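# Fit the matching cork panel into the frame recess

## Task

Choose the single cork panel whose size matches the picture frame's recess and set it into that recess so all four of its corners rest flat on the recess floor, with no other panel lying on it or over it; afterwards both hands must release everything.

## Robot and tools

Robot: two arms on a table. left_arm has its base near (+0.026, +0.361, 0) m and carries a left hand. right_arm has its base near (+0.030, -0.370, 0) m and carries a right hand. Each hand has index, middle and ring fingers plus a thumb, driven by 16 motors.

Scene frame: the origin sits at table-top height, halfway between the two nominal bases. +x points out over the table, +z points up, and left_arm is on the +y side. Arm names do not match the left or right of the images. All reported hand positions (metres), quat_wxyz orientations and velocities use this frame.

Hand point axes, right hand: +z runs along straight fingers toward the tips, +y points out of the palm face (the palm lies at y = -0.062 m), and +x points across the palm away from the thumb. On the left hand +x points toward the thumb. A rigid mast near the wrist on the palm side (x +0.05 to +0.10, z -0.16 to -0.11) can strike objects. Straight fingertips reach about 0.139 m past the knuckles at z = -0.017 m.

The row, used by every motion tool: 48 numbers, each in [-1, 1], always covering both arms. Numbers 1-6 are left_arm dx, dy, dz, rx, ry, rz. Numbers 7-22 are the left hand's 16 motor goals. Number 23 is left current_limit and number 24 is left speed. Numbers 25-48 repeat that pattern for right_arm. The six pose numbers are offsets, not poses. They are measured along the scene axes from the arm's Hand target as it stands when the action or move begins. 1.0 equals 0.6 m or 180 degrees. rx, ry, rz form one rotation vector, turned about the Hand target's position. Within one action every row counts from that same starting target, not from the previous row. Sending six zeros asks the arm to hold its current Hand target again. The controller limits each step's commanded orientation to 32 degrees from the measured one.

Hand motor order: index_abd, index_mcp, index_pip, index_dip, middle_abd, middle_mcp, middle_pip, middle_dip, ring_abd, ring_mcp, ring_pip, ring_dip, thumb_cmc, thumb_axl, thumb_mcp, thumb_ipl. These are absolute goal angles, scaled between each hinge's stops. _abd: +60 to -60 deg, straight at 0.00. _mcp: +128/-18, straight at -0.75. _pip: +108/-29, straight at -0.58. _dip: +117/-21, straight at -0.70. thumb_cmc: +120/-20, straight at -0.71 (toward +1 brings the thumb in front of the palm). thumb_axl: +140/-27, straight at -0.68. thumb_mcp: +109/-69, straight at -0.23. thumb_ipl: +108/-77, straight at -0.17. Toward +1 bends fingers toward the palm. current_limit maps -1..+1 to 0..550 mA, with a floor of 11 mA. Finger speed is (speed+1)/2 of 8.5 rad/s. The hands start at current_limit +0.4 and speed -0.6. A zero in a hand slot is a real goal. To leave a hand unchanged, copy its hand_goal, hand_current_limit and hand_speed back into the row.

Tools:
- execute_actions(actions, cameras): actions is a list of actions. Each action is a list of up to 15 rows, one per 1/30 s step; a shorter list repeats its final row. An empty list returns state and images. cameras takes names, ["all"] or [].
- move(target, speed, blend, stop_force, zero, blocking, cameras): target is one row or a list of up to 15 rows. Every row's offsets count from the same starting Hand targets. The straight-line path is capped at 10 s. speed is in m/s, 0.002 to 3.6, default 0.25; turning is capped at twice that in rad/s. blend is a corner radius in m for lists; 0 stops at each point. stop_force is in N, 3 to 120, one value for both arms, and ends an arm's path once it feels that much push opposing its travel. zero (default true) re-zeroes the force baseline first. blocking=false returns early and cannot be combined with stop_force. Paths do not avoid obstacles. Leave stop_force out when backing away from a contact.
- wait(seconds): 0 to 10; the arms keep their last commands.
- stop(): brakes a running move.
- zoom_image(camera, region): camera is cam_high, cam_left_wrist or cam_right_wrist. region is [x0, y0, x1, y1] in pixels, at most 504 by 504.
- zero_wrist_force(arm): left_arm or right_arm.
- finished_scene(scene): pass the current scene number once the panel is seated and both hands are open.

Cameras: cam_high is 896x504 and fixed behind the arms. cam_left_wrist and cam_right_wrist are 672x504 fisheye. Calibration is given per camera.

Results: each arm reports end_effector_position, quat, velocities (dropped when joints read within noise), and Hand target. Hand target is the base for your next offsets, and the hand may settle short of it. They also include joint positions and torques, and Wrist force/torque in the hand's own axes plus the peak since the last report. Hand fields: hand_goal, hand_measured, hand_current_ma, and hand_state (moving, goal, blocked, overload). move adds a "move:" line giving how it ended: done, off_target, moving, held or fault. It may also show limits=paced (pose clipped) or limits=held (steps withheld).

Avoid the following:
- External force near 150 N, or wrist joint torque at 25.2 N m. Either causes a fault stop of about 10 s.
- Targets placed even slightly beyond a firm contact.
- Fast impacts.
- Paths passing close to an arm's own base.
- Contact between the two hands or arms.
- Motor current at or above 495 mA for 5 s, which shuts the motor down.
- Motor heating toward 85 °C, which locks that arm for 30-60 s.
Do not drop the panel from height, release it while it is moving, or let anything leave the table. Also expect occasional brief pushes on loose objects.

Each tool is called after "Emit:" as name(argument=value, ...) on one line, values as JSON.

## Session

Emit:
execute_actions(actions=[])

Scene clock: 0.00 s.
left_arm: end_effector_position=(+0.2818, +0.4727, +0.2902) hand_goal=(+0.000, -0.754, -0.576, -0.696, +0.000, -0.754, -0.576, -0.696, +0.000, -0.754, -0.576, -0.696, -0.714, -0.678, -0.226, -0.168) hand_measured=(+0.000, -0.754, -0.576, -0.696, +0.000, -0.754, -0.576, -0.696, +0.000, -0.754, -0.576, -0.696, -0.714, -0.678, -0.226, -0.168) hand_current_ma=(+0, +0, +0, +0, +0, +0, +0, +0, +0, +0, +0, +0, +0, +0, +0, +0) hand_state=(goal, goal, goal, goal, goal, goal, goal, goal, goal, goal, goal, goal, goal, goal, goal, goal) hand_current_limit=0.40 hand_speed=-0.60 end_effector_quat_wxyz=(+0.113, -0.236, +0.958, +0.115) | right_arm: end_effector_position=(+0.5182, -0.0540, +0.3885) hand_goal=(+0.000, -0.754, -0.576, -0.696, +0.000, -0.754, -0.576, -0.696, +0.000, -0.754, -0.576, -0.696, -0.714, -0.678, -0.226, -0.168) hand_measured=(+0.000, -0.754, -0.576, -0.696, +0.000, -0.754, -0.576, -0.696, +0.000, -0.754, -0.576, -0.696, -0.714, -0.678, -0.226, -0.168) hand_current_ma=(+0, +0, +0, +0, +0, +0, +0, +0, +0, +0, +0, +0, +0, +0, +0, +0) hand_state=(goal, goal, goal, goal, goal, goal, goal, goal, goal, goal, goal, goal, goal, goal, goal, goal) hand_current_limit=0.40 hand_speed=-0.60 end_effector_quat_wxyz=(+0.272, +0.929, +0.246, +0.042)
Joint positions: left_arm=[3.568 -0.968 -2.274 -1.198 1.748 -1.582] | right_arm=[0.685 -1.209 1.228 -1.435 -2.109 1.759]
Joint velocities: within noise
Joint torques (N m): no reading
Motor temperatures (°C): left_arm=[32 44 35 39 38 28] | right_arm=[26 28 43 43 48 30]
Wrist force (N): no reading
Wrist torque (N m): no reading
Wrist force, peak (N): no reading
Hand target: left_arm +0.2818, +0.4727, +0.2902; +0.113, -0.236, +0.958, +0.115 | right_arm +0.5182, -0.0540, +0.3885; +0.272, +0.929, +0.246, +0.042

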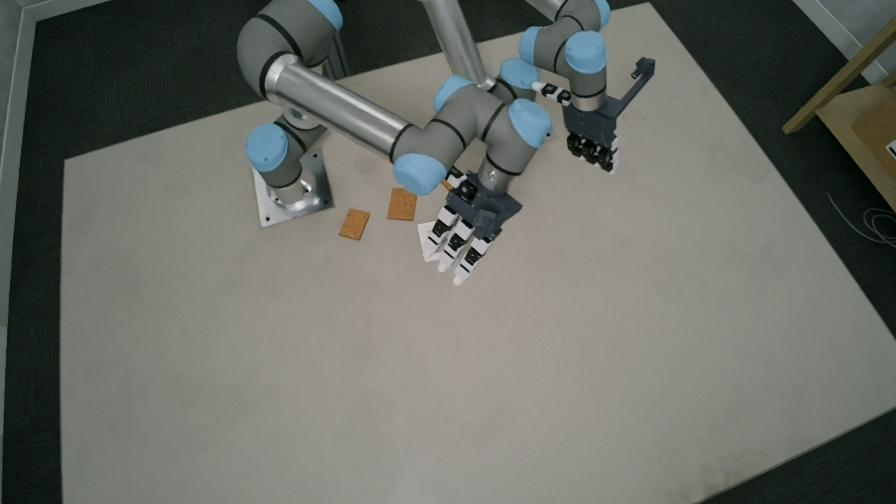

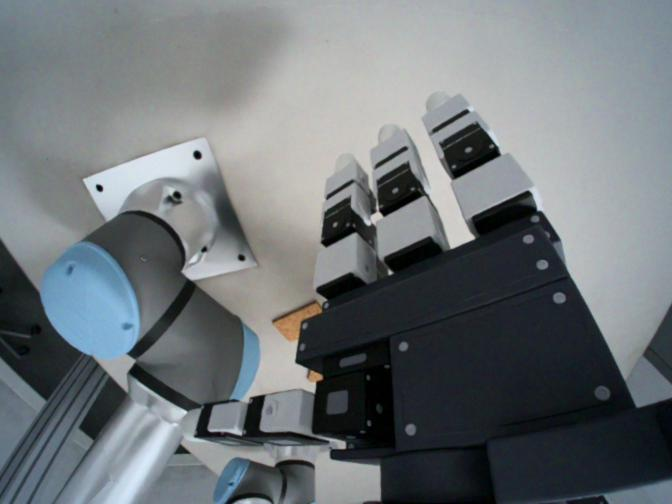

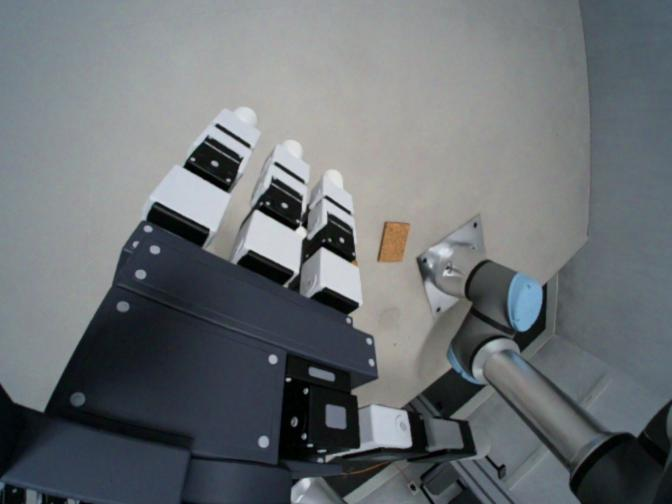

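Emit:
zoom_image(camera="cam_high", region=[320, 150, 540, 290])

Emit:
zoom_image(camera="cam_high", region=[500, 0, 720, 180])

Scaled by 2.291 from the camera's 896x504 image, which has a finer 1280x720 frame.

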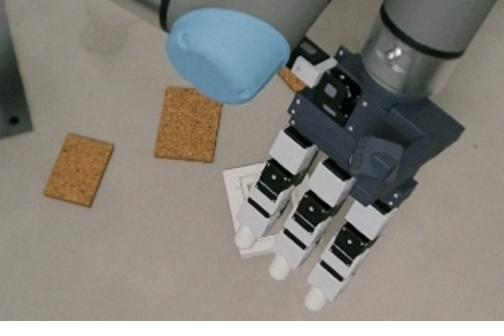

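Scaled by 2.291 from the camera's 896x504 image, which has a finer 1280x720 frame.

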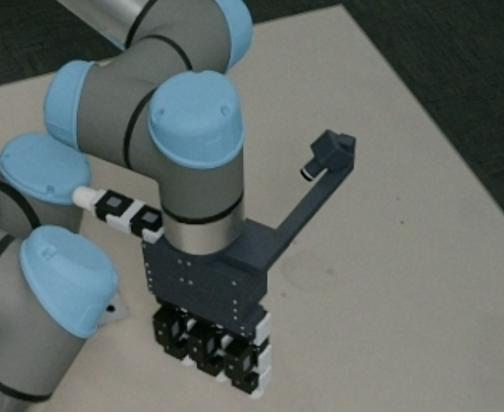

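Emit:
move(target=[0,0,0,0,0,0,0,-0.754,-0.576,-0.696,0,-0.754,-0.576,-0.696,0,-0.754,-0.576,-0.696,-0.714,-0.678,-0.226,-0.168,0.4,-0.6,0,-0.65,0,0,0,0,0,-0.754,-0.576,-0.696,0,-0.754,-0.576,-0.696,0,-0.754,-0.576,-0.696,-0.714,-0.678,-0.226,-0.168,0.4,-0.6], speed=0.4, cameras=["all"])

Emit:
zoom_image(camera="cam_high", region=[320, 130, 540, 290])

Emit:
zoom_image(camera="cam_right_wrist", region=[200, 0, 672, 350])

Scene clock: 23.17 s.
left_arm: end_effector_position=(+0.2818, +0.4727, +0.2902) hand_goal=(+0.000, -0.754, -0.576, -0.696, +0.000, -0.754, -0.576, -0.696, +0.000, -0.754, -0.576, -0.696, -0.714, -0.678, -0.226, -0.168) hand_measured=(+0.000, -0.754, -0.576, -0.696, +0.000, -0.754, -0.576, -0.696, +0.000, -0.754, -0.576, -0.696, -0.714, -0.678, -0.224, -0.168) hand_current_ma=(+0, +2, -1, +0, +0, +2, -1, +0, +0, +2, -1, +0, +0, +2, +7, +1) hand_state=(goal, goal, goal, goal, goal, goal, goal, goal, goal, goal, goal, goal, goal, goal, goal, goal) hand_current_limit=0.40 hand_speed=-0.60 end_effector_quat_wxyz=(+0.113, -0.236, +0.958, +0.115) | right_arm: end_effector_position=(+0.5181, -0.4439, +0.3885) hand_goal=(+0.000, -0.754, -0.576, -0.696, +0.000, -0.754, -0.576, -0.696, +0.000, -0.754, -0.576, -0.696, -0.714, -0.678, -0.226, -0.168) hand_measured=(+0.000, -0.758, -0.576, -0.696, +0.000, -0.758, -0.576, -0.696, +0.000, -0.758, -0.576, -0.696, -0.718, -0.678, -0.224, -0.168) hand_current_ma=(+0, -4, -1, +0, +0, -5, -1, +0, +0, -4, -1, +0, -4, +1, +3, +0) hand_state=(goal, goal, goal, goal, goal, goal, goal, goal, goal, goal, goal, goal, goal, goal, goal, goal) hand_current_limit=0.40 hand_speed=-0.60 end_effector_quat_wxyz=(+0.272, +0.929, +0.246, +0.042) end_effector_velocity=(+0.000, -0.001, +0.000) end_effector_angular_velocity=(-0.001, +0.002, +0.001)
Joint positions: left_arm=[3.568 -0.968 -2.274 -1.198 1.748 -1.582] | right_arm=[-0.035 -1.725 1.91 -2.03 -2.063 0.928]
Joint velocities: left_arm=[within noise] | right_arm=[-0.003 0 0 0 0 -0.005]
Joint torques (N m): left_arm=[-0.76 -1.98 25.7 2.82 0.41 0.1] | right_arm=[-8.89 -12.28 -26.37 -3.77 -2.9 -2.02]
Wrist force (N): left_arm=[0.0 -0.1 -0.2] | right_arm=[0.1 0.2 0.2]
Wrist torque (N m): left_arm=[0.01 0.00 0.00] | right_arm=[0.01 -0.02 0.02]
Wrist force, peak (N): left_arm=[-0.1 0.2 -0.3] | right_arm=[-1.0 2.3 1.4]
Hand target: left_arm +0.2818, +0.4727, +0.2902; +0.113, -0.236, +0.958, +0.115 | right_arm +0.5182, -0.4440, +0.3885; +0.272, +0.929, +0.246, +0.042
Off the commanded pose: left_arm 0.000 m, 0 deg | right_arm 0.000 m, 0 deg.
move: done
camera_calibration:
cam_right_wrist: T_world_to_cam=[[-0.406761, -0.815842, 0.411032, -0.286922], [-0.766024, 0.549757, 0.333128, 0.469272], [-0.497747, -0.179357, -0.848575, 0.639852], [0, 0, 0, 1]] pos_world=[0.56125, -0.377307, 0.504569]

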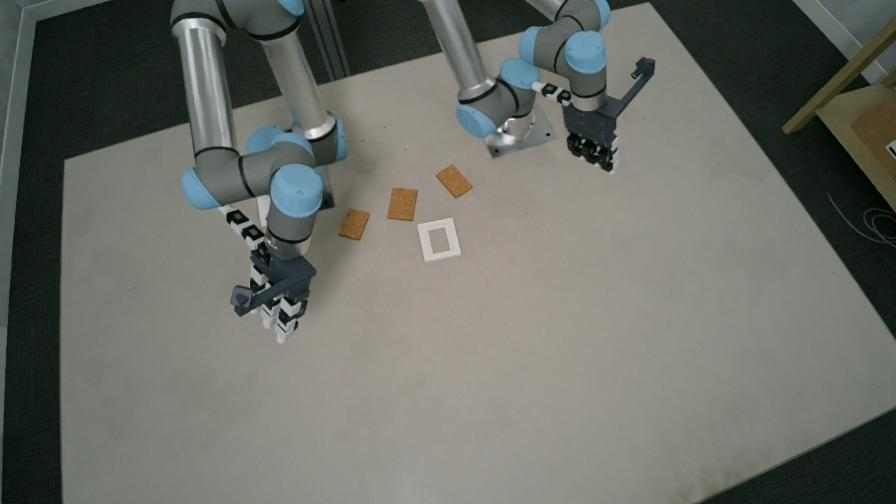

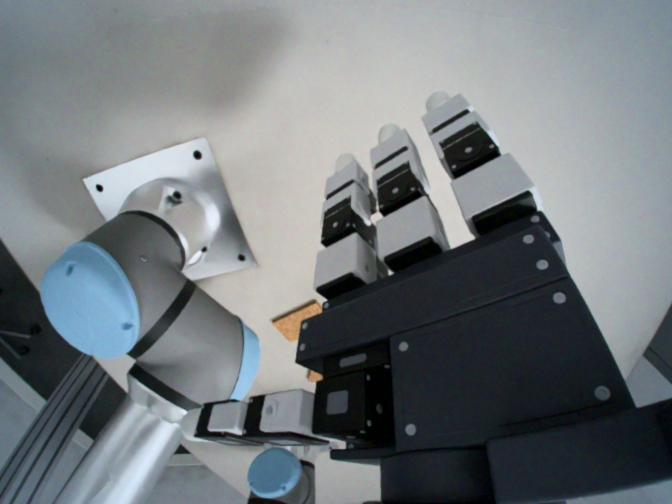

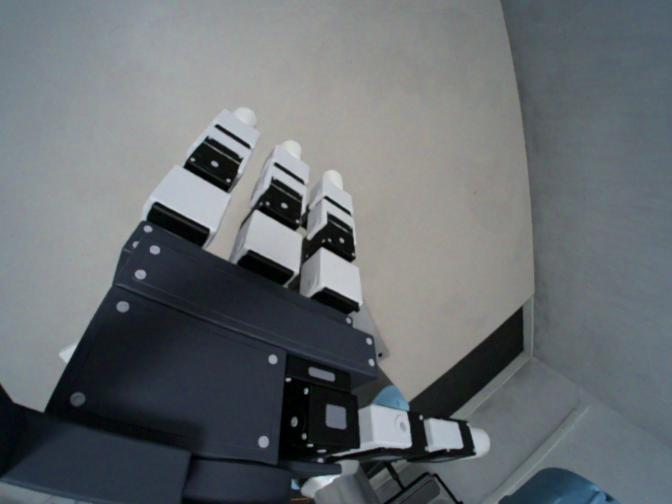

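Scaled by 2.291 from the camera's 896x504 image, which has a finer 1280x720 frame.

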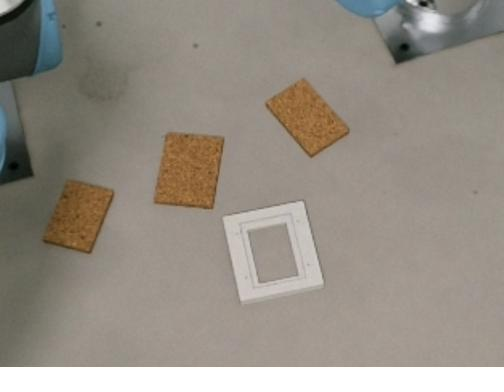

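Scaled by 1.068 from the camera's 672x504 image, which has a finer 960x720 frame.

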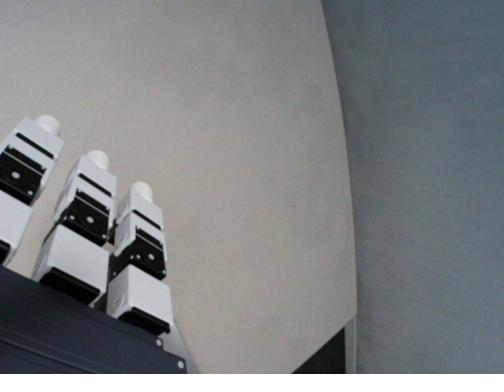

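Emit:
zoom_image(camera="cam_high", region=[400, 200, 480, 280])

Emit:
zoom_image(camera="cam_high", region=[330, 160, 480, 250])

Scaled by 6.300 from the camera's 896x504 image, which has a finer 1280x720 frame.

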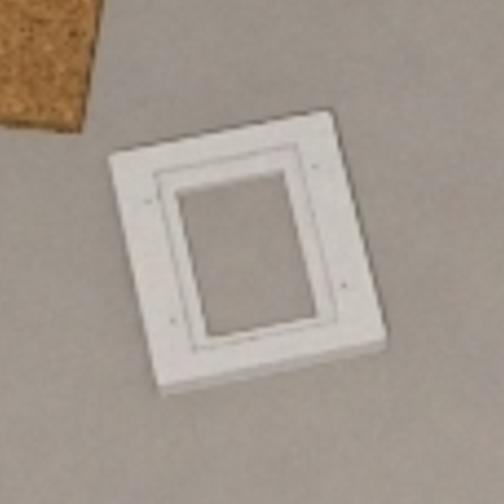

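Scaled by 3.360 from the camera's 896x504 image, which has a finer 1280x720 frame.

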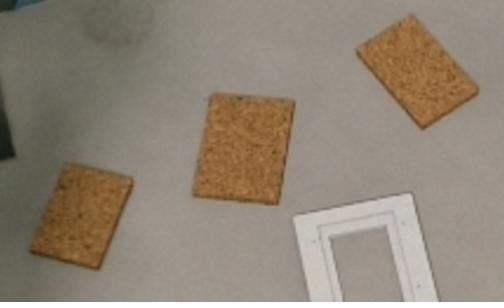

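Emit:
move(target=[0.2353,-0.5467,-0.2,0,0,0,0,-0.754,-0.576,-0.696,0,-0.754,-0.576,-0.696,0,-0.754,-0.576,-0.696,-0.714,-0.678,-0.226,-0.168,0.4,-0.6,-0.3967,-0.5933,0,0,0,0,0,-0.754,-0.576,-0.696,0,-0.754,-0.576,-0.696,0,-0.754,-0.576,-0.696,-0.714,-0.678,-0.226,-0.168,0.4,-0.6], speed=0.35, cameras=["all"])

Emit:
zoom_image(camera="cam_left_wrist", region=[50, 100, 350, 325])

Scene clock: 351.17 s.
left_arm: end_effector_position=(+0.3956, +0.2040, +0.1917) hand_goal=(+0.000, -0.754, -0.576, -0.696, +0.000, -0.754, -0.576, -0.696, +0.000, -0.754, -0.576, -0.696, -0.714, -0.678, -0.226, -0.168) hand_measured=(+0.000, -0.756, -0.576, -0.696, +0.000, -0.756, -0.576, -0.696, +0.000, -0.756, -0.578, -0.696, -0.716, -0.678, -0.222, -0.168) hand_current_ma=(-1, -4, -2, +0, -1, -4, -2, +0, -1, -4, -2, +0, -7, +2, +13, +1) hand_state=(goal, goal, goal, goal, goal, goal, goal, goal, goal, goal, goal, goal, goal, goal, goal, goal) hand_current_limit=0.40 hand_speed=-0.60 end_effector_quat_wxyz=(+0.113, -0.235, +0.959, +0.114) | right_arm: end_effector_position=(+0.2891, -0.7865, +0.3886) hand_goal=(+0.000, -0.754, -0.576, -0.696, +0.000, -0.754, -0.576, -0.696, +0.000, -0.754, -0.576, -0.696, -0.714, -0.678, -0.226, -0.168) hand_measured=(+0.000, -0.758, -0.576, -0.696, +0.000, -0.758, -0.576, -0.696, +0.000, -0.758, -0.576, -0.696, -0.718, -0.678, -0.224, -0.168) hand_current_ma=(+0, -4, -1, +0, +0, -5, -1, +0, +0, -4, -1, +0, -4, +1, +3, +0) hand_state=(goal, goal, goal, goal, goal, goal, goal, goal, goal, goal, goal, goal, goal, goal, goal, goal) hand_current_limit=0.40 hand_speed=-0.60 end_effector_quat_wxyz=(+0.272, +0.929, +0.246, +0.042)
Joint positions: left_arm=[2.776 -1.625 -2.027 -0.994 1.887 -2.386] | right_arm=[-1.311 -2.066 2.197 -2.254 -1.48 -0.253]
Joint torques (N m): left_arm=[9.3 12.32 13.65 0.97 -1.38 1.84] | right_arm=[-9.99 -1.45 -11.55 -1.07 1.19 -2.48]
Wrist force (N): left_arm=[-0.2 -0.1 0.0] | right_arm=[0.5 0.5 0.0]
Wrist torque (N m): left_arm=[-0.01 -0.01 -0.20] | right_arm=[0.07 -0.05 0.02]
Wrist force, peak (N): left_arm=[2.9 -7.5 7.8] | right_arm=[2.5 -0.6 -0.6]
Hand target: left_arm +0.3956, +0.2040, +0.1916; +0.113, -0.235, +0.959, +0.114 (not the last commanded pose) | right_arm +0.2892, -0.7865, +0.3885; +0.272, +0.929, +0.246, +0.042 (not the last commanded pose)
Off the commanded pose: left_arm 0.069 m, 0 deg | right_arm 0.016 m, 0 deg.
move: held (left_arm; a check stopped the path), off_target (right_arm; braked when a check withheld steps of left_arm); limits=held
pose unreachable (left arm): on one or more control steps of this call, first in action 0 (counted from 0), this arm could not follow its commanded pose, so it was not sent that pose on those steps. It may still have moved: this result reports where it is.
cause: moving toward the commanded pose would bring two parts of the arm too close to each other (joints 4 (wrist 1) to 6 (wrist 3) lie between them).
camera_calibration:
cam_left_wrist: T_world_to_cam=[[0.977292, -0.200239, 0.069318, -0.389594], [-0.207313, -0.835852, 0.508303, 0.10117], [-0.0438426, -0.511131, -0.858384, 0.412285], [0, 0, 0, 1]] pos_world=[0.419797, 0.217283, 0.329479]
cam_right_wrist: T_world_to_cam=[[-0.406897, -0.815723, 0.411133, -0.659458], [-0.766007, 0.549899, 0.332933, 0.482305], [-0.497662, -0.179461, -0.848602, 0.464434], [0, 0, 0, 1]] pos_world=[0.332249, -0.719807, 0.50467]

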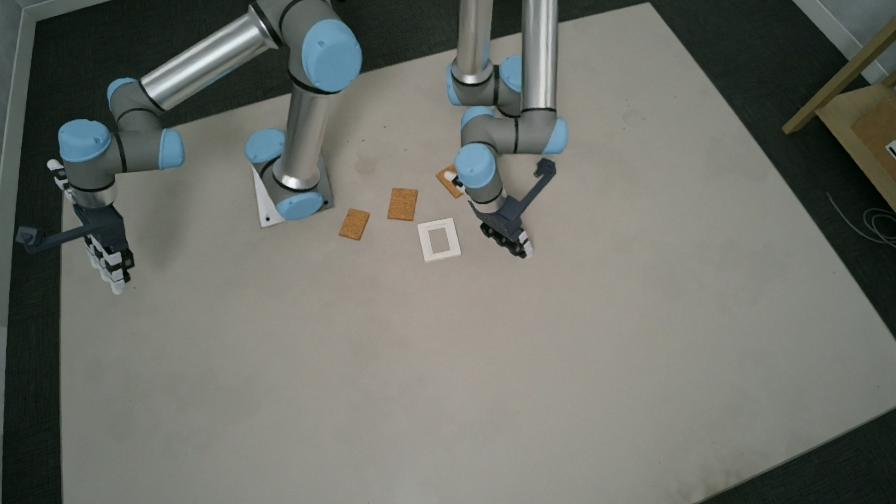

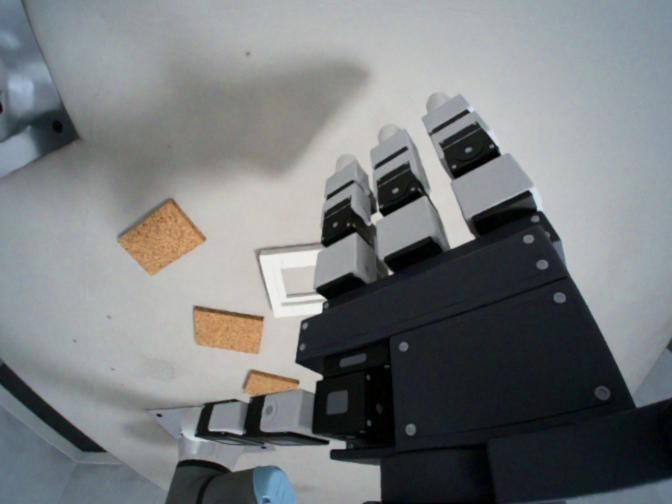

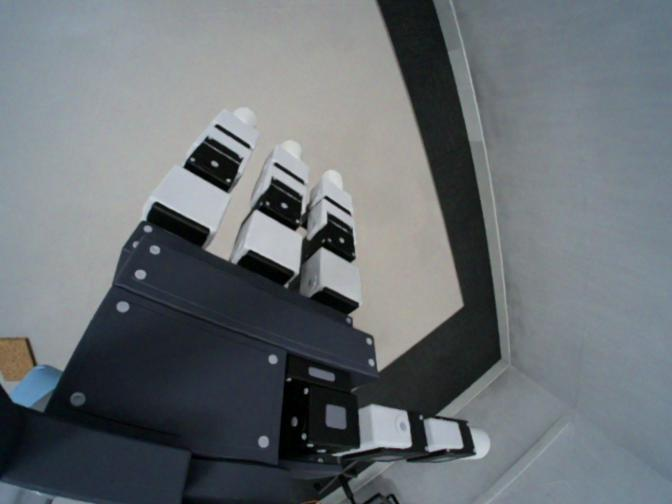

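Scaled by 1.680 from the camera's 672x504 image, which has a finer 960x720 frame.

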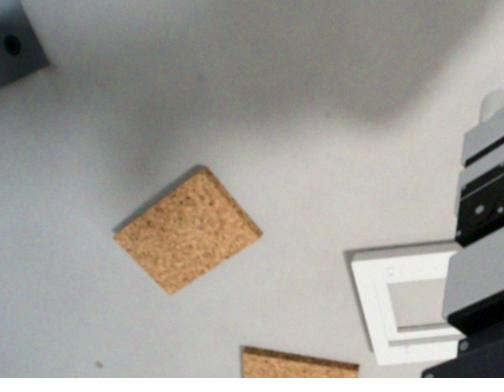

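Emit:
move(target=[0.15,0.03,0.03,0,0,0,0,-0.754,-0.576,-0.696,0,-0.754,-0.576,-0.696,0,-0.754,-0.576,-0.696,-0.714,-0.678,-0.226,-0.168,0.4,-0.6,0,0,0,0,0,0,0,-0.754,-0.576,-0.696,0,-0.754,-0.576,-0.696,0,-0.754,-0.576,-0.696,-0.714,-0.678,-0.226,-0.168,0.4,-0.6], speed=0.25, cameras=["cam_left_wrist"])

Emit:
zoom_image(camera="cam_left_wrist", region=[60, 120, 360, 345])

Scene clock: 359.53 s.
left_arm: end_effector_position=(+0.4855, +0.2220, +0.2096) hand_goal=(+0.000, -0.754, -0.576, -0.696, +0.000, -0.754, -0.576, -0.696, +0.000, -0.754, -0.576, -0.696, -0.714, -0.678, -0.226, -0.168) hand_measured=(+0.000, -0.756, -0.576, -0.696, +0.000, -0.756, -0.576, -0.696, +0.000, -0.756, -0.578, -0.696, -0.716, -0.678, -0.222, -0.168) hand_current_ma=(-1, -4, -2, +0, -1, -4, -2, +0, -1, -4, -2, +0, -7, +2, +13, +1) hand_state=(goal, goal, goal, goal, goal, goal, goal, goal, goal, goal, goal, goal, goal, goal, goal, goal) hand_current_limit=0.40 hand_speed=-0.60 end_effector_quat_wxyz=(+0.113, -0.235, +0.959, +0.114) | right_arm: end_effector_position=(+0.2892, -0.7865, +0.3885) hand_goal=(+0.000, -0.754, -0.576, -0.696, +0.000, -0.754, -0.576, -0.696, +0.000, -0.754, -0.576, -0.696, -0.714, -0.678, -0.226, -0.168) hand_measured=(+0.000, -0.758, -0.576, -0.696, +0.000, -0.758, -0.576, -0.696, +0.000, -0.758, -0.576, -0.696, -0.718, -0.678, -0.224, -0.168) hand_current_ma=(+0, -4, -1, +0, +0, -5, -1, +0, +0, -4, -1, +0, -4, +1, +3, +0) hand_state=(goal, goal, goal, goal, goal, goal, goal, goal, goal, goal, goal, goal, goal, goal, goal, goal) hand_current_limit=0.40 hand_speed=-0.60 end_effector_quat_wxyz=(+0.272, +0.929, +0.246, +0.042)
Joint positions: left_arm=[2.864 -1.762 -1.826 -1.03 1.88 -2.294] | right_arm=[-1.311 -2.066 2.197 -2.254 -1.48 -0.254]
Joint torques (N m): left_arm=[-2.84 26.79 33.73 3.72 2.41 0.01] | right_arm=[-8.73 0.19 -12.06 -0.97 2.84 -2.62]
Wrist force (N): left_arm=[-0.3 -0.2 -0.1] | right_arm=[0.5 0.2 0.0]
Wrist torque (N m): left_arm=[-0.01 0.02 0.01] | right_arm=[0.04 -0.04 0.06]
Wrist force, peak (N): left_arm=[-2.1 -0.8 0.1] | right_arm=[0.9 0.8 0.0]
Hand target: left_arm +0.4856, +0.2220, +0.2096; +0.113, -0.235, +0.959, +0.114 | right_arm +0.2892, -0.7865, +0.3885; +0.272, +0.929, +0.246, +0.042
Off the commanded pose: left_arm 0.000 m, 0 deg | right_arm 0.000 m, 0 deg.
move: done
camera_calibration:
cam_left_wrist: T_world_to_cam=[[0.977347, -0.200076, 0.0690161, -0.47515], [-0.207012, -0.835849, 0.508432, 0.125578], [-0.0440378, -0.511201, -0.858332, 0.440894], [0, 0, 0, 1]] pos_world=[0.509798, 0.235284, 0.347379]
Images, in order (width x height): cam_left_wrist 672x504.

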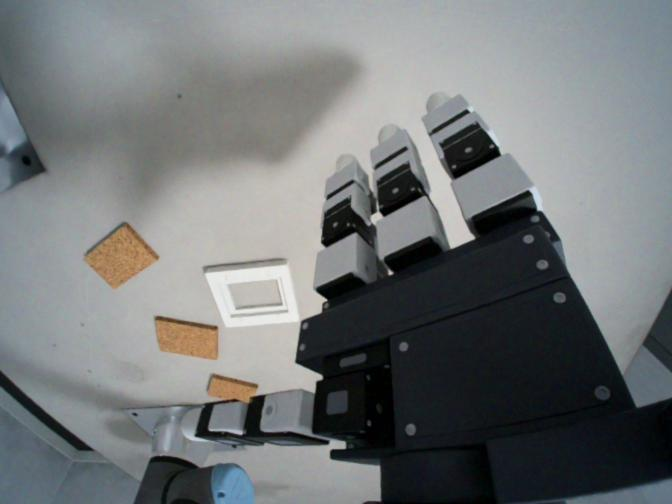

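Scaled by 1.680 from the camera's 672x504 image, which has a finer 960x720 frame.

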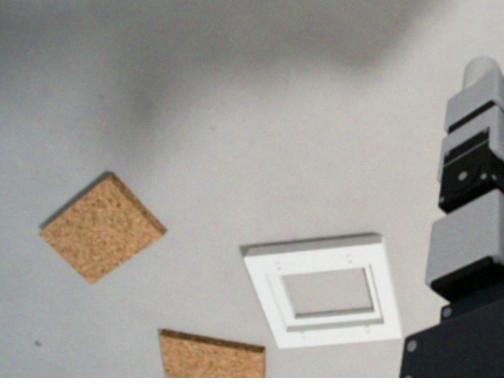

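Emit:
zoom_image(camera="cam_left_wrist", region=[190, 240, 310, 340])

Emit:
zoom_image(camera="cam_left_wrist", region=[70, 210, 190, 310])

Scaled by 4.200 from the camera's 672x504 image, which has a finer 960x720 frame.

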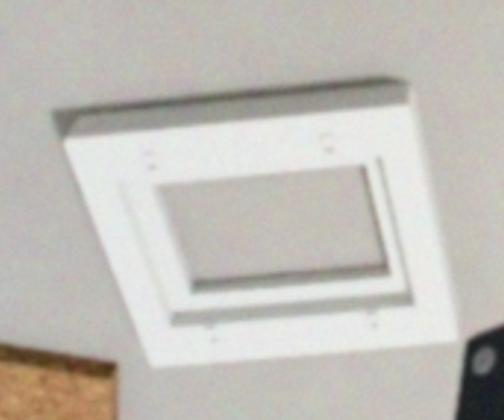

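Scaled by 4.200 from the camera's 672x504 image, which has a finer 960x720 frame.

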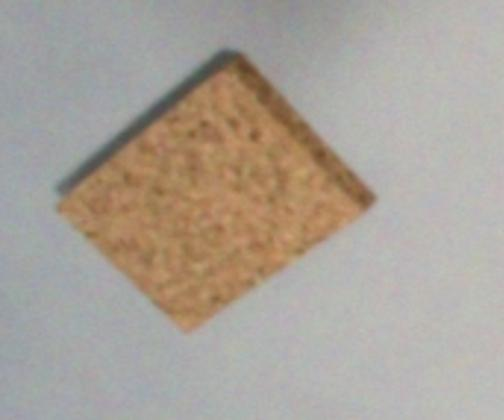

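Emit:
zoom_image(camera="cam_left_wrist", region=[190, 350, 290, 430])

Emit:
zoom_image(camera="cam_left_wrist", region=[140, 300, 240, 380])

Scaled by 5.040 from the camera's 672x504 image, which has a finer 960x720 frame.

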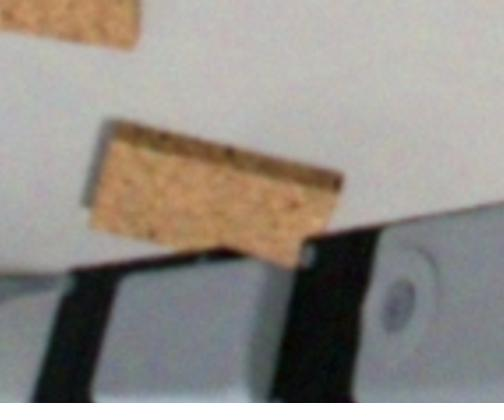

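Scaled by 5.040 from the camera's 672x504 image, which has a finer 960x720 frame.

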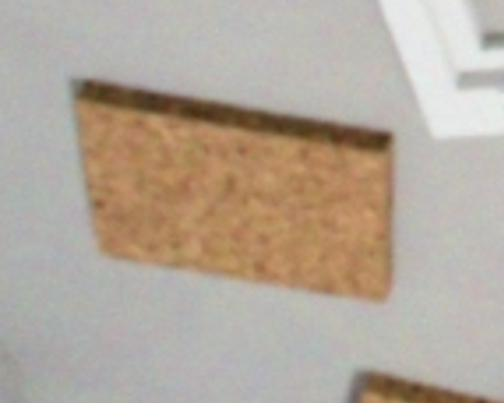

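Emit:
move(target=[[-0.3393,0.418,0.1,0,0,0,0,-0.754,-0.576,-0.696,0,-0.754,-0.576,-0.696,0,-0.754,-0.576,-0.696,-0.714,-0.678,-0.226,-0.168,0.4,-0.6,0.185,0.7275,0,0,0,0,0,-0.692,0.654,-0.696,0,-0.692,0.654,-0.696,0,-0.89,0.98,0.174,0.571,-0.678,-0.124,-0.005,0.4,-0.6],[-0.3393,0.418,0.1,0,0,0,0,-0.754,-0.576,-0.696,0,-0.754,-0.576,-0.696,0,-0.754,-0.576,-0.696,-0.714,-0.678,-0.226,-0.168,0.4,-0.6,0.0,0.842,-0.19,0.0192,0.306,0.2295,0,-0.692,0.654,-0.696,0,-0.692,0.654,-0.696,0,-0.89,0.98,0.174,0.571,-0.678,-0.124,-0.005,0.4,-0.6],[-0.3393,0.418,0.1,0,0,0,0,-0.754,-0.576,-0.696,0,-0.754,-0.576,-0.696,0,-0.754,-0.576,-0.696,-0.714,-0.678,-0.226,-0.168,0.4,-0.6,-0.161,0.9175,-0.368,0.0383,0.612,0.459,0,-0.692,0.654,-0.696,0,-0.692,0.654,-0.696,0,-0.89,0.98,0.174,0.571,-0.678,-0.124,-0.005,0.4,-0.6]], speed=0.5, blend=[0.05,0.05,0], cameras=["cam_high","cam_right_wrist"])

Scene clock: 440.83 s.
left_arm: end_effector_position=(+0.2821, +0.4728, +0.2696) hand_goal=(+0.000, -0.754, -0.576, -0.696, +0.000, -0.754, -0.576, -0.696, +0.000, -0.754, -0.576, -0.696, -0.714, -0.678, -0.226, -0.168) hand_measured=(+0.000, -0.756, -0.576, -0.696, +0.000, -0.756, -0.576, -0.696, +0.000, -0.756, -0.578, -0.696, -0.716, -0.678, -0.222, -0.168) hand_current_ma=(-1, -3, -2, +0, -1, -3, -2, +0, -1, -3, -2, +0, -6, +2, +13, +1) hand_state=(goal, goal, goal, goal, goal, goal, goal, goal, goal, goal, goal, goal, goal, goal, goal, goal) hand_current_limit=0.40 hand_speed=-0.60 end_effector_quat_wxyz=(+0.113, -0.235, +0.959, +0.114) | right_arm: end_effector_position=(+0.1925, -0.2360, +0.1677) hand_goal=(+0.000, -0.692, +0.654, -0.696, +0.000, -0.692, +0.654, -0.696, +0.000, -0.890, +0.980, +0.174, +0.570, -0.678, -0.124, -0.006) hand_measured=(+0.000, -0.688, +0.650, -0.696, +0.000, -0.688, +0.650, -0.696, +0.000, -0.886, +0.974, +0.172, +0.572, -0.678, -0.122, -0.006) hand_current_ma=(+0, +6, -5, +0, +0, +6, -5, +0, +0, +5, -9, -3, +2, +1, +3, -1) hand_state=(goal, goal, goal, goal, goal, goal, goal, goal, goal, goal, goal, goal, goal, goal, goal, goal) hand_current_limit=0.40 hand_speed=-0.60 end_effector_quat_wxyz=(-0.152, +0.240, +0.809, -0.514)
Joint positions: left_arm=[3.569 -0.976 -2.324 -1.14 1.745 -1.58] | right_arm=[0.541 -1.706 2.107 -0.887 -1.996 -0.214]
Joint torques (N m): left_arm=[8.62 8.91 35.21 1.37 -1.53 1.75] | right_arm=[-6.37 -12.37 -25.45 -1.55 2.44 -0.74]
Wrist force (N): left_arm=[-0.2 0.0 -0.1] | right_arm=[0.6 4.2 -1.0]
Wrist torque (N m): left_arm=[0.01 0.03 -0.14] | right_arm=[0.51 -0.11 0.04]
Wrist force, peak (N): left_arm=[-0.6 -2.6 0.0] | right_arm=[0.8 4.9 -1.0]
Hand target: left_arm +0.2821, +0.4728, +0.2696; +0.113, -0.235, +0.959, +0.114 | right_arm +0.1926, -0.2360, +0.1677; -0.153, +0.240, +0.809, -0.514
Off the commanded pose: left_arm 0.000 m, 0 deg | right_arm 0.000 m, 0 deg.
move: done
camera_calibration:
cam_right_wrist: T_world_to_cam=[[0.812855, -0.164953, -0.558621, -0.0775523], [0.577929, 0.108933, 0.808784, -0.263437], [-0.072559, -0.980267, 0.183878, -0.116263], [0, 0, 0, 1]] pos_world=[0.206851, -0.0980639, 0.191119]
Images, in order (width x height): cam_high 896x504, cam_right_wrist 672x504.

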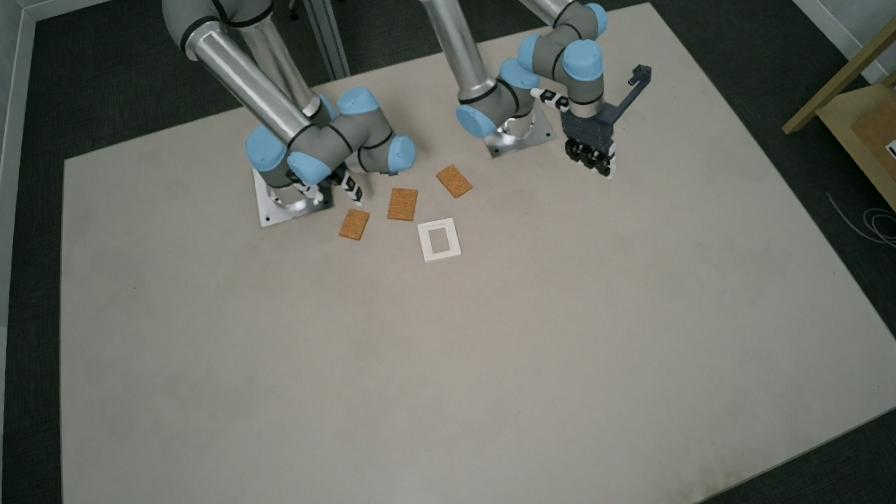

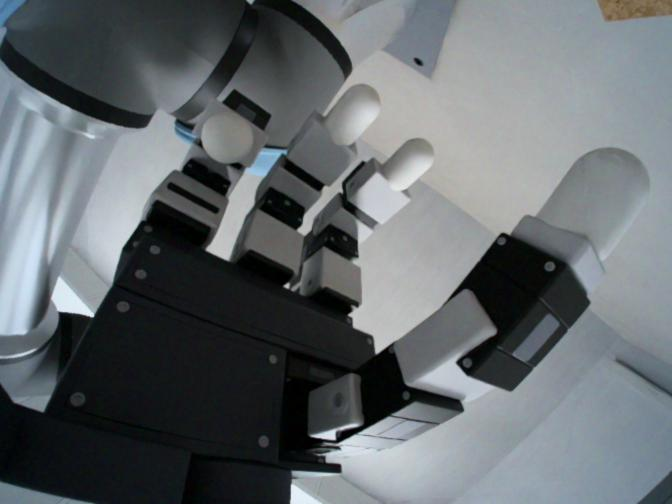

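Emit:
zoom_image(camera="cam_high", region=[280, 140, 420, 245])

Scaled by 3.600 from the camera's 896x504 image, which has a finer 1280x720 frame.

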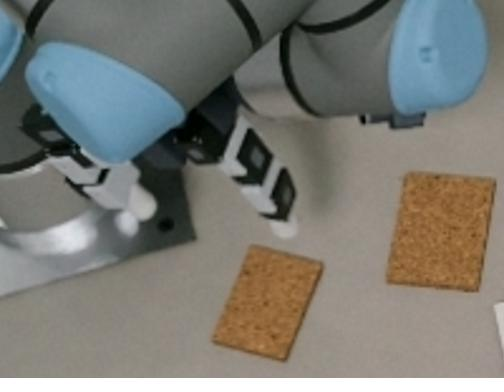

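Emit:
move(target=[0,0,0,0,0,0,0,-0.754,-0.576,-0.696,0,-0.754,-0.576,-0.696,0,-0.754,-0.576,-0.696,-0.714,-0.678,-0.226,-0.168,0.4,-0.6,0.0117,0.015,-0.178,0,0,0,0,-0.692,0.654,-0.696,0,-0.692,0.654,-0.696,0,-0.89,0.98,0.174,0.571,-0.678,-0.124,-0.005,0.4,-0.6], speed=0.2, cameras=["cam_high","cam_right_wrist"])

Emit:
zoom_image(camera="cam_high", region=[290, 160, 410, 250])

Scene clock: 467.27 s.
left_arm: end_effector_position=(+0.2821, +0.4728, +0.2696) hand_goal=(+0.000, -0.754, -0.576, -0.696, +0.000, -0.754, -0.576, -0.696, +0.000, -0.754, -0.576, -0.696, -0.714, -0.678, -0.226, -0.168) hand_measured=(+0.000, -0.756, -0.576, -0.696, +0.000, -0.756, -0.576, -0.696, +0.000, -0.756, -0.578, -0.696, -0.716, -0.678, -0.222, -0.168) hand_current_ma=(-1, -3, -2, +0, -1, -3, -2, +0, -1, -3, -2, +0, -6, +2, +13, +1) hand_state=(goal, goal, goal, goal, goal, goal, goal, goal, goal, goal, goal, goal, goal, goal, goal, goal) hand_current_limit=0.40 hand_speed=-0.60 end_effector_quat_wxyz=(+0.113, -0.235, +0.959, +0.114) | right_arm: end_effector_position=(+0.1995, -0.2269, +0.0610) hand_goal=(+0.000, -0.692, +0.654, -0.696, +0.000, -0.692, +0.654, -0.696, +0.000, -0.890, +0.980, +0.174, +0.570, -0.678, -0.124, -0.006) hand_measured=(+0.000, -0.688, +0.650, -0.696, +0.000, -0.688, +0.650, -0.696, +0.000, -0.886, +0.974, +0.172, +0.572, -0.678, -0.122, -0.006) hand_current_ma=(+0, +7, -4, +0, +0, +7, -5, +0, +0, +7, -8, -3, +2, +1, +3, -1) hand_state=(goal, goal, goal, goal, goal, goal, goal, goal, goal, goal, goal, goal, goal, goal, goal, goal) hand_current_limit=0.40 hand_speed=-0.60 end_effector_quat_wxyz=(-0.153, +0.240, +0.809, -0.514)
Joint positions: left_arm=[3.569 -0.976 -2.324 -1.14 1.745 -1.58] | right_arm=[0.553 -1.511 2.246 -1.217 -1.985 -0.208]
Joint torques (N m): left_arm=[8.23 8.72 34.9 1.32 -1.61 1.59] | right_arm=[-7.25 -11.67 -15.43 -1.49 -2.41 -0.33]
Wrist force (N): left_arm=[-0.2 -0.1 0.0] | right_arm=[0.6 4.2 -0.7]
Wrist torque (N m): left_arm=[-0.01 0.03 -0.13] | right_arm=[0.49 -0.08 -0.01]
Wrist force, peak (N): left_arm=[-0.2 -0.1 -0.4] | right_arm=[1.0 6.0 -0.1]
Hand target: left_arm +0.2821, +0.4728, +0.2696; +0.113, -0.235, +0.959, +0.114 | right_arm +0.1996, -0.2270, +0.0609; -0.153, +0.240, +0.809, -0.514
Off the commanded pose: left_arm 0.000 m, 0 deg | right_arm 0.000 m, 0 deg.
move: done
camera_calibration:
cam_right_wrist: T_world_to_cam=[[0.812708, -0.165004, -0.55882, -0.141319], [0.578123, 0.108755, 0.808669, -0.182212], [-0.0726587, -0.980279, 0.183779, -0.0872838], [0, 0, 0, 1]] pos_world=[0.21385, -0.0890639, 0.0844188]
Images, in order (width x height): cam_high 896x504, cam_right_wrist 672x504.

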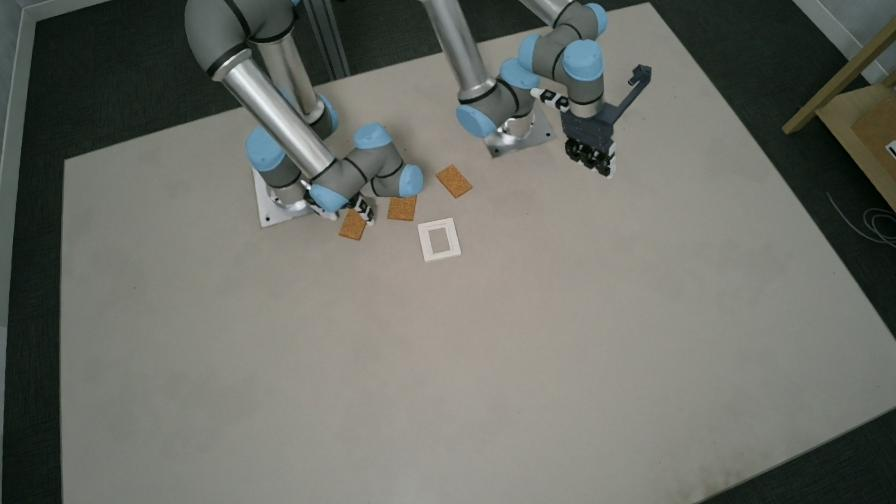

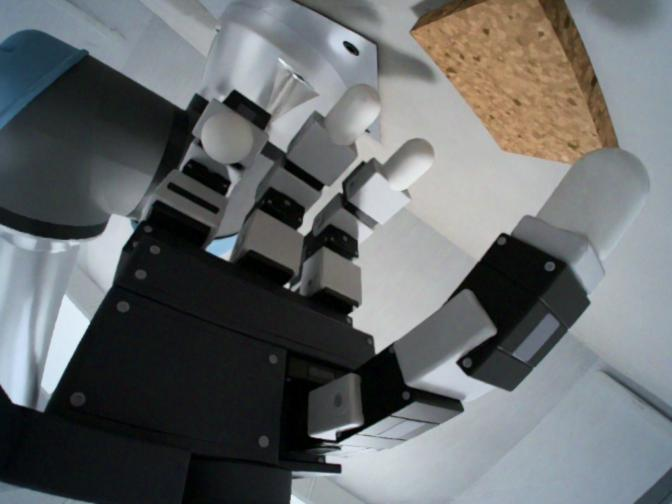

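Scaled by 4.200 from the camera's 896x504 image, which has a finer 1280x720 frame.

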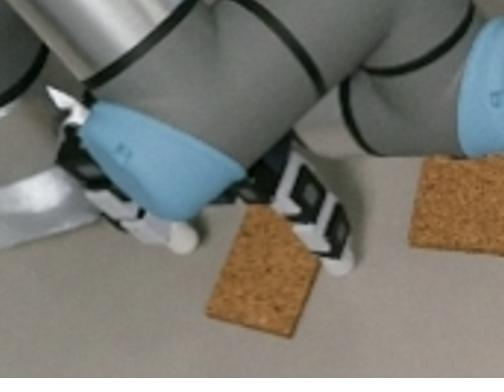

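Emit:
move(target=[0,0,0,0,0,0,0,-0.754,-0.576,-0.696,0,-0.754,-0.576,-0.696,0,-0.754,-0.576,-0.696,-0.714,-0.678,-0.226,-0.168,0.4,-0.6,0.0085,-0.0135,-0.03,0,0,0,0,-0.692,0.654,-0.696,0,-0.692,0.654,-0.696,0,-0.89,0.98,0.174,0.571,-0.678,-0.124,-0.005,0.4,-0.6], speed=0.1)

Emit:
zero_wrist_force(arm="right_arm")

Emit:
move(target=[0,0,0,0,0,0,0,-0.754,-0.576,-0.696,0,-0.754,-0.576,-0.696,0,-0.754,-0.576,-0.696,-0.714,-0.678,-0.226,-0.168,0.4,-0.6,0,0,-0.05,0,0,0,0,-0.692,0.654,-0.696,0,-0.692,0.654,-0.696,0,-0.89,0.98,0.174,0.571,-0.678,-0.124,-0.005,0.4,-0.6], speed=0.02, stop_force=3.5, cameras=["cam_high","cam_right_wrist"])

Emit:
zoom_image(camera="cam_high", region=[290, 160, 410, 250])

Scene clock: 499.20 s.
left_arm: end_effector_position=(+0.2821, +0.4728, +0.2696) hand_goal=(+0.000, -0.754, -0.576, -0.696, +0.000, -0.754, -0.576, -0.696, +0.000, -0.754, -0.576, -0.696, -0.714, -0.678, -0.226, -0.168) hand_measured=(+0.000, -0.756, -0.576, -0.696, +0.000, -0.756, -0.576, -0.696, +0.000, -0.756, -0.578, -0.696, -0.716, -0.678, -0.222, -0.168) hand_current_ma=(-1, -3, -2, +0, -1, -3, -2, +0, -1, -3, -2, +0, -6, +2, +13, +1) hand_state=(goal, goal, goal, goal, goal, goal, goal, goal, goal, goal, goal, goal, goal, goal, goal, goal) hand_current_limit=0.40 hand_speed=-0.60 end_effector_quat_wxyz=(+0.113, -0.235, +0.959, +0.114) | right_arm: end_effector_position=(+0.2046, -0.2352, +0.0429) hand_goal=(+0.000, -0.692, +0.654, -0.696, +0.000, -0.692, +0.654, -0.696, +0.000, -0.890, +0.980, +0.174, +0.570, -0.678, -0.124, -0.006) hand_measured=(+0.000, -0.688, +0.650, -0.696, +0.000, -0.688, +0.650, -0.696, +0.000, -0.886, +0.974, +0.172, +0.572, -0.678, -0.122, -0.006) hand_current_ma=(+0, +7, -4, +0, +0, +7, -5, +0, +0, +7, -8, -3, +2, +1, +3, -1) hand_state=(goal, goal, goal, goal, goal, goal, goal, goal, goal, goal, goal, goal, goal, goal, goal, goal) hand_current_limit=0.40 hand_speed=-0.60 end_effector_quat_wxyz=(-0.153, +0.240, +0.809, -0.514)
Joint positions: left_arm=[3.569 -0.976 -2.324 -1.14 1.745 -1.58] | right_arm=[0.527 -1.481 2.277 -1.285 -2.009 -0.222]
Joint torques (N m): left_arm=[9.76 8.52 35.34 1.42 -1.53 1.45] | right_arm=[6.98 -24.88 -20.72 2.28 2.52 1.97]
Wrist force (N): left_arm=[0.0 -0.1 -0.2] | right_arm=[0.8 4.0 -0.1]
Wrist torque (N m): left_arm=[0.00 0.00 -0.12] | right_arm=[0.42 -0.14 0.22]
Wrist force, peak (N): left_arm=[-0.2 -0.3 -0.2] | right_arm=[0.5 4.9 -0.6]
Hand target: left_arm +0.2821, +0.4728, +0.2696; +0.113, -0.235, +0.959, +0.114 | right_arm +0.2047, -0.2351, +0.0429; -0.153, +0.240, +0.809, -0.514
Off the commanded pose: left_arm 0.000 m, 0 deg | right_arm 0.000 m, 0 deg.
move: done

Wrist force sensor zeroed.

Scene clock: 501.00 s.
left_arm: end_effector_position=(+0.2821, +0.4728, +0.2696) hand_goal=(+0.000, -0.754, -0.576, -0.696, +0.000, -0.754, -0.576, -0.696, +0.000, -0.754, -0.576, -0.696, -0.714, -0.678, -0.226, -0.168) hand_measured=(+0.000, -0.756, -0.576, -0.696, +0.000, -0.756, -0.576, -0.696, +0.000, -0.756, -0.578, -0.696, -0.716, -0.678, -0.222, -0.168) hand_current_ma=(-1, -3, -2, +0, -1, -3, -2, +0, -1, -3, -2, +0, -6, +2, +13, +1) hand_state=(goal, goal, goal, goal, goal, goal, goal, goal, goal, goal, goal, goal, goal, goal, goal, goal) hand_current_limit=0.40 hand_speed=-0.60 end_effector_quat_wxyz=(+0.113, -0.235, +0.959, +0.114) | right_arm: end_effector_position=(+0.2047, -0.2351, +0.0284) hand_goal=(+0.000, -0.692, +0.654, -0.696, +0.000, -0.692, +0.654, -0.696, +0.000, -0.890, +0.980, +0.174, +0.570, -0.678, -0.124, -0.006) hand_measured=(+0.000, -0.688, +0.656, -0.694, +0.000, -0.688, +0.656, -0.694, +0.000, -0.886, +0.974, +0.172, +0.572, -0.678, -0.124, -0.004) hand_current_ma=(+0, +5, +2, +3, +0, +4, +2, +3, +0, +7, -8, -3, +2, +1, +0, +2) hand_state=(goal, goal, goal, goal, goal, goal, goal, goal, goal, goal, goal, goal, goal, goal, goal, goal) hand_current_limit=0.40 hand_speed=-0.60 end_effector_quat_wxyz=(-0.153, +0.240, +0.809, -0.514)
Joint positions: left_arm=[3.569 -0.976 -2.324 -1.14 1.745 -1.58] | right_arm=[0.527 -1.448 2.292 -1.333 -2.009 -0.222]
Joint torques (N m): left_arm=[8.91 8.58 35.78 1.31 -1.38 1.34] | right_arm=[5.31 -17.29 -20.77 -1.56 2.27 -0.69]
Wrist force (N, zeroed by zero_wrist_force on right_arm): left_arm=[-0.2 -0.1 -0.1] | right_arm=[0.0 0.1 -0.4]
Wrist torque (N m, zeroed by zero_wrist_force on right_arm): left_arm=[0.00 0.03 -0.13] | right_arm=[0.06 0.03 -0.07]
Wrist force, peak (N, zeroed by zero_wrist_force on right_arm): left_arm=[-0.2 -0.2 -0.3] | right_arm=[0.0 -11.1 -4.7]
Hand target: left_arm +0.2821, +0.4728, +0.2696; +0.113, -0.235, +0.959, +0.114 | right_arm +0.2047, -0.2351, +0.0284; -0.153, +0.240, +0.809, -0.514 (not the last commanded pose)
Off the commanded pose: left_arm 0.000 m, 0 deg | right_arm 0.015 m, 0 deg.
move: contact (right_arm)
camera_calibration:
cam_right_wrist: T_world_to_cam=[[0.812804, -0.164892, -0.558713, -0.165033], [0.578001, 0.108828, 0.808747, -0.157888], [-0.0725522, -0.980289, 0.183763, -0.0888855], [0, 0, 0, 1]] pos_world=[0.21895, -0.0971636, 0.0518191]
Images, in order (width x height): cam_high 896x504, cam_right_wrist 672x504.

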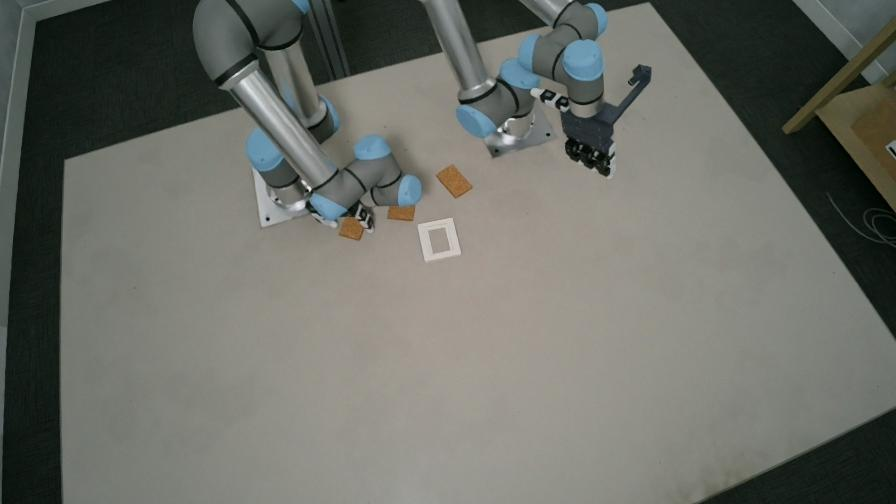

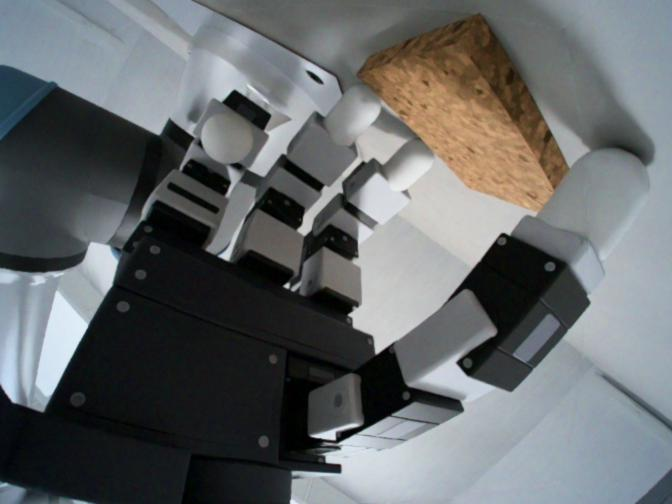

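Scaled by 4.200 from the camera's 896x504 image, which has a finer 1280x720 frame.

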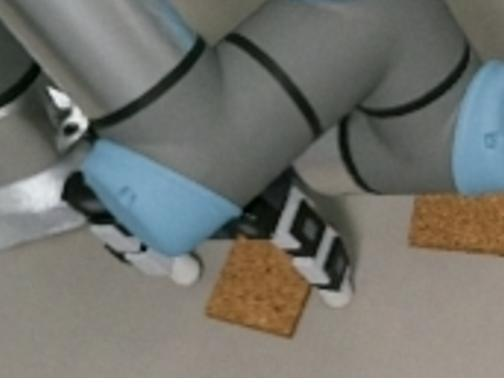

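Emit:
zoom_image(camera="cam_right_wrist", region=[320, 0, 672, 264])

Scaled by 1.432 from the camera's 672x504 image, which has a finer 960x720 frame.

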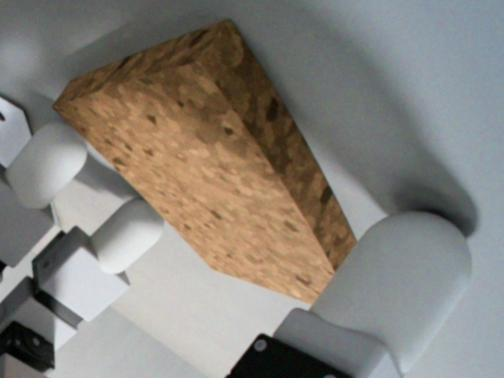

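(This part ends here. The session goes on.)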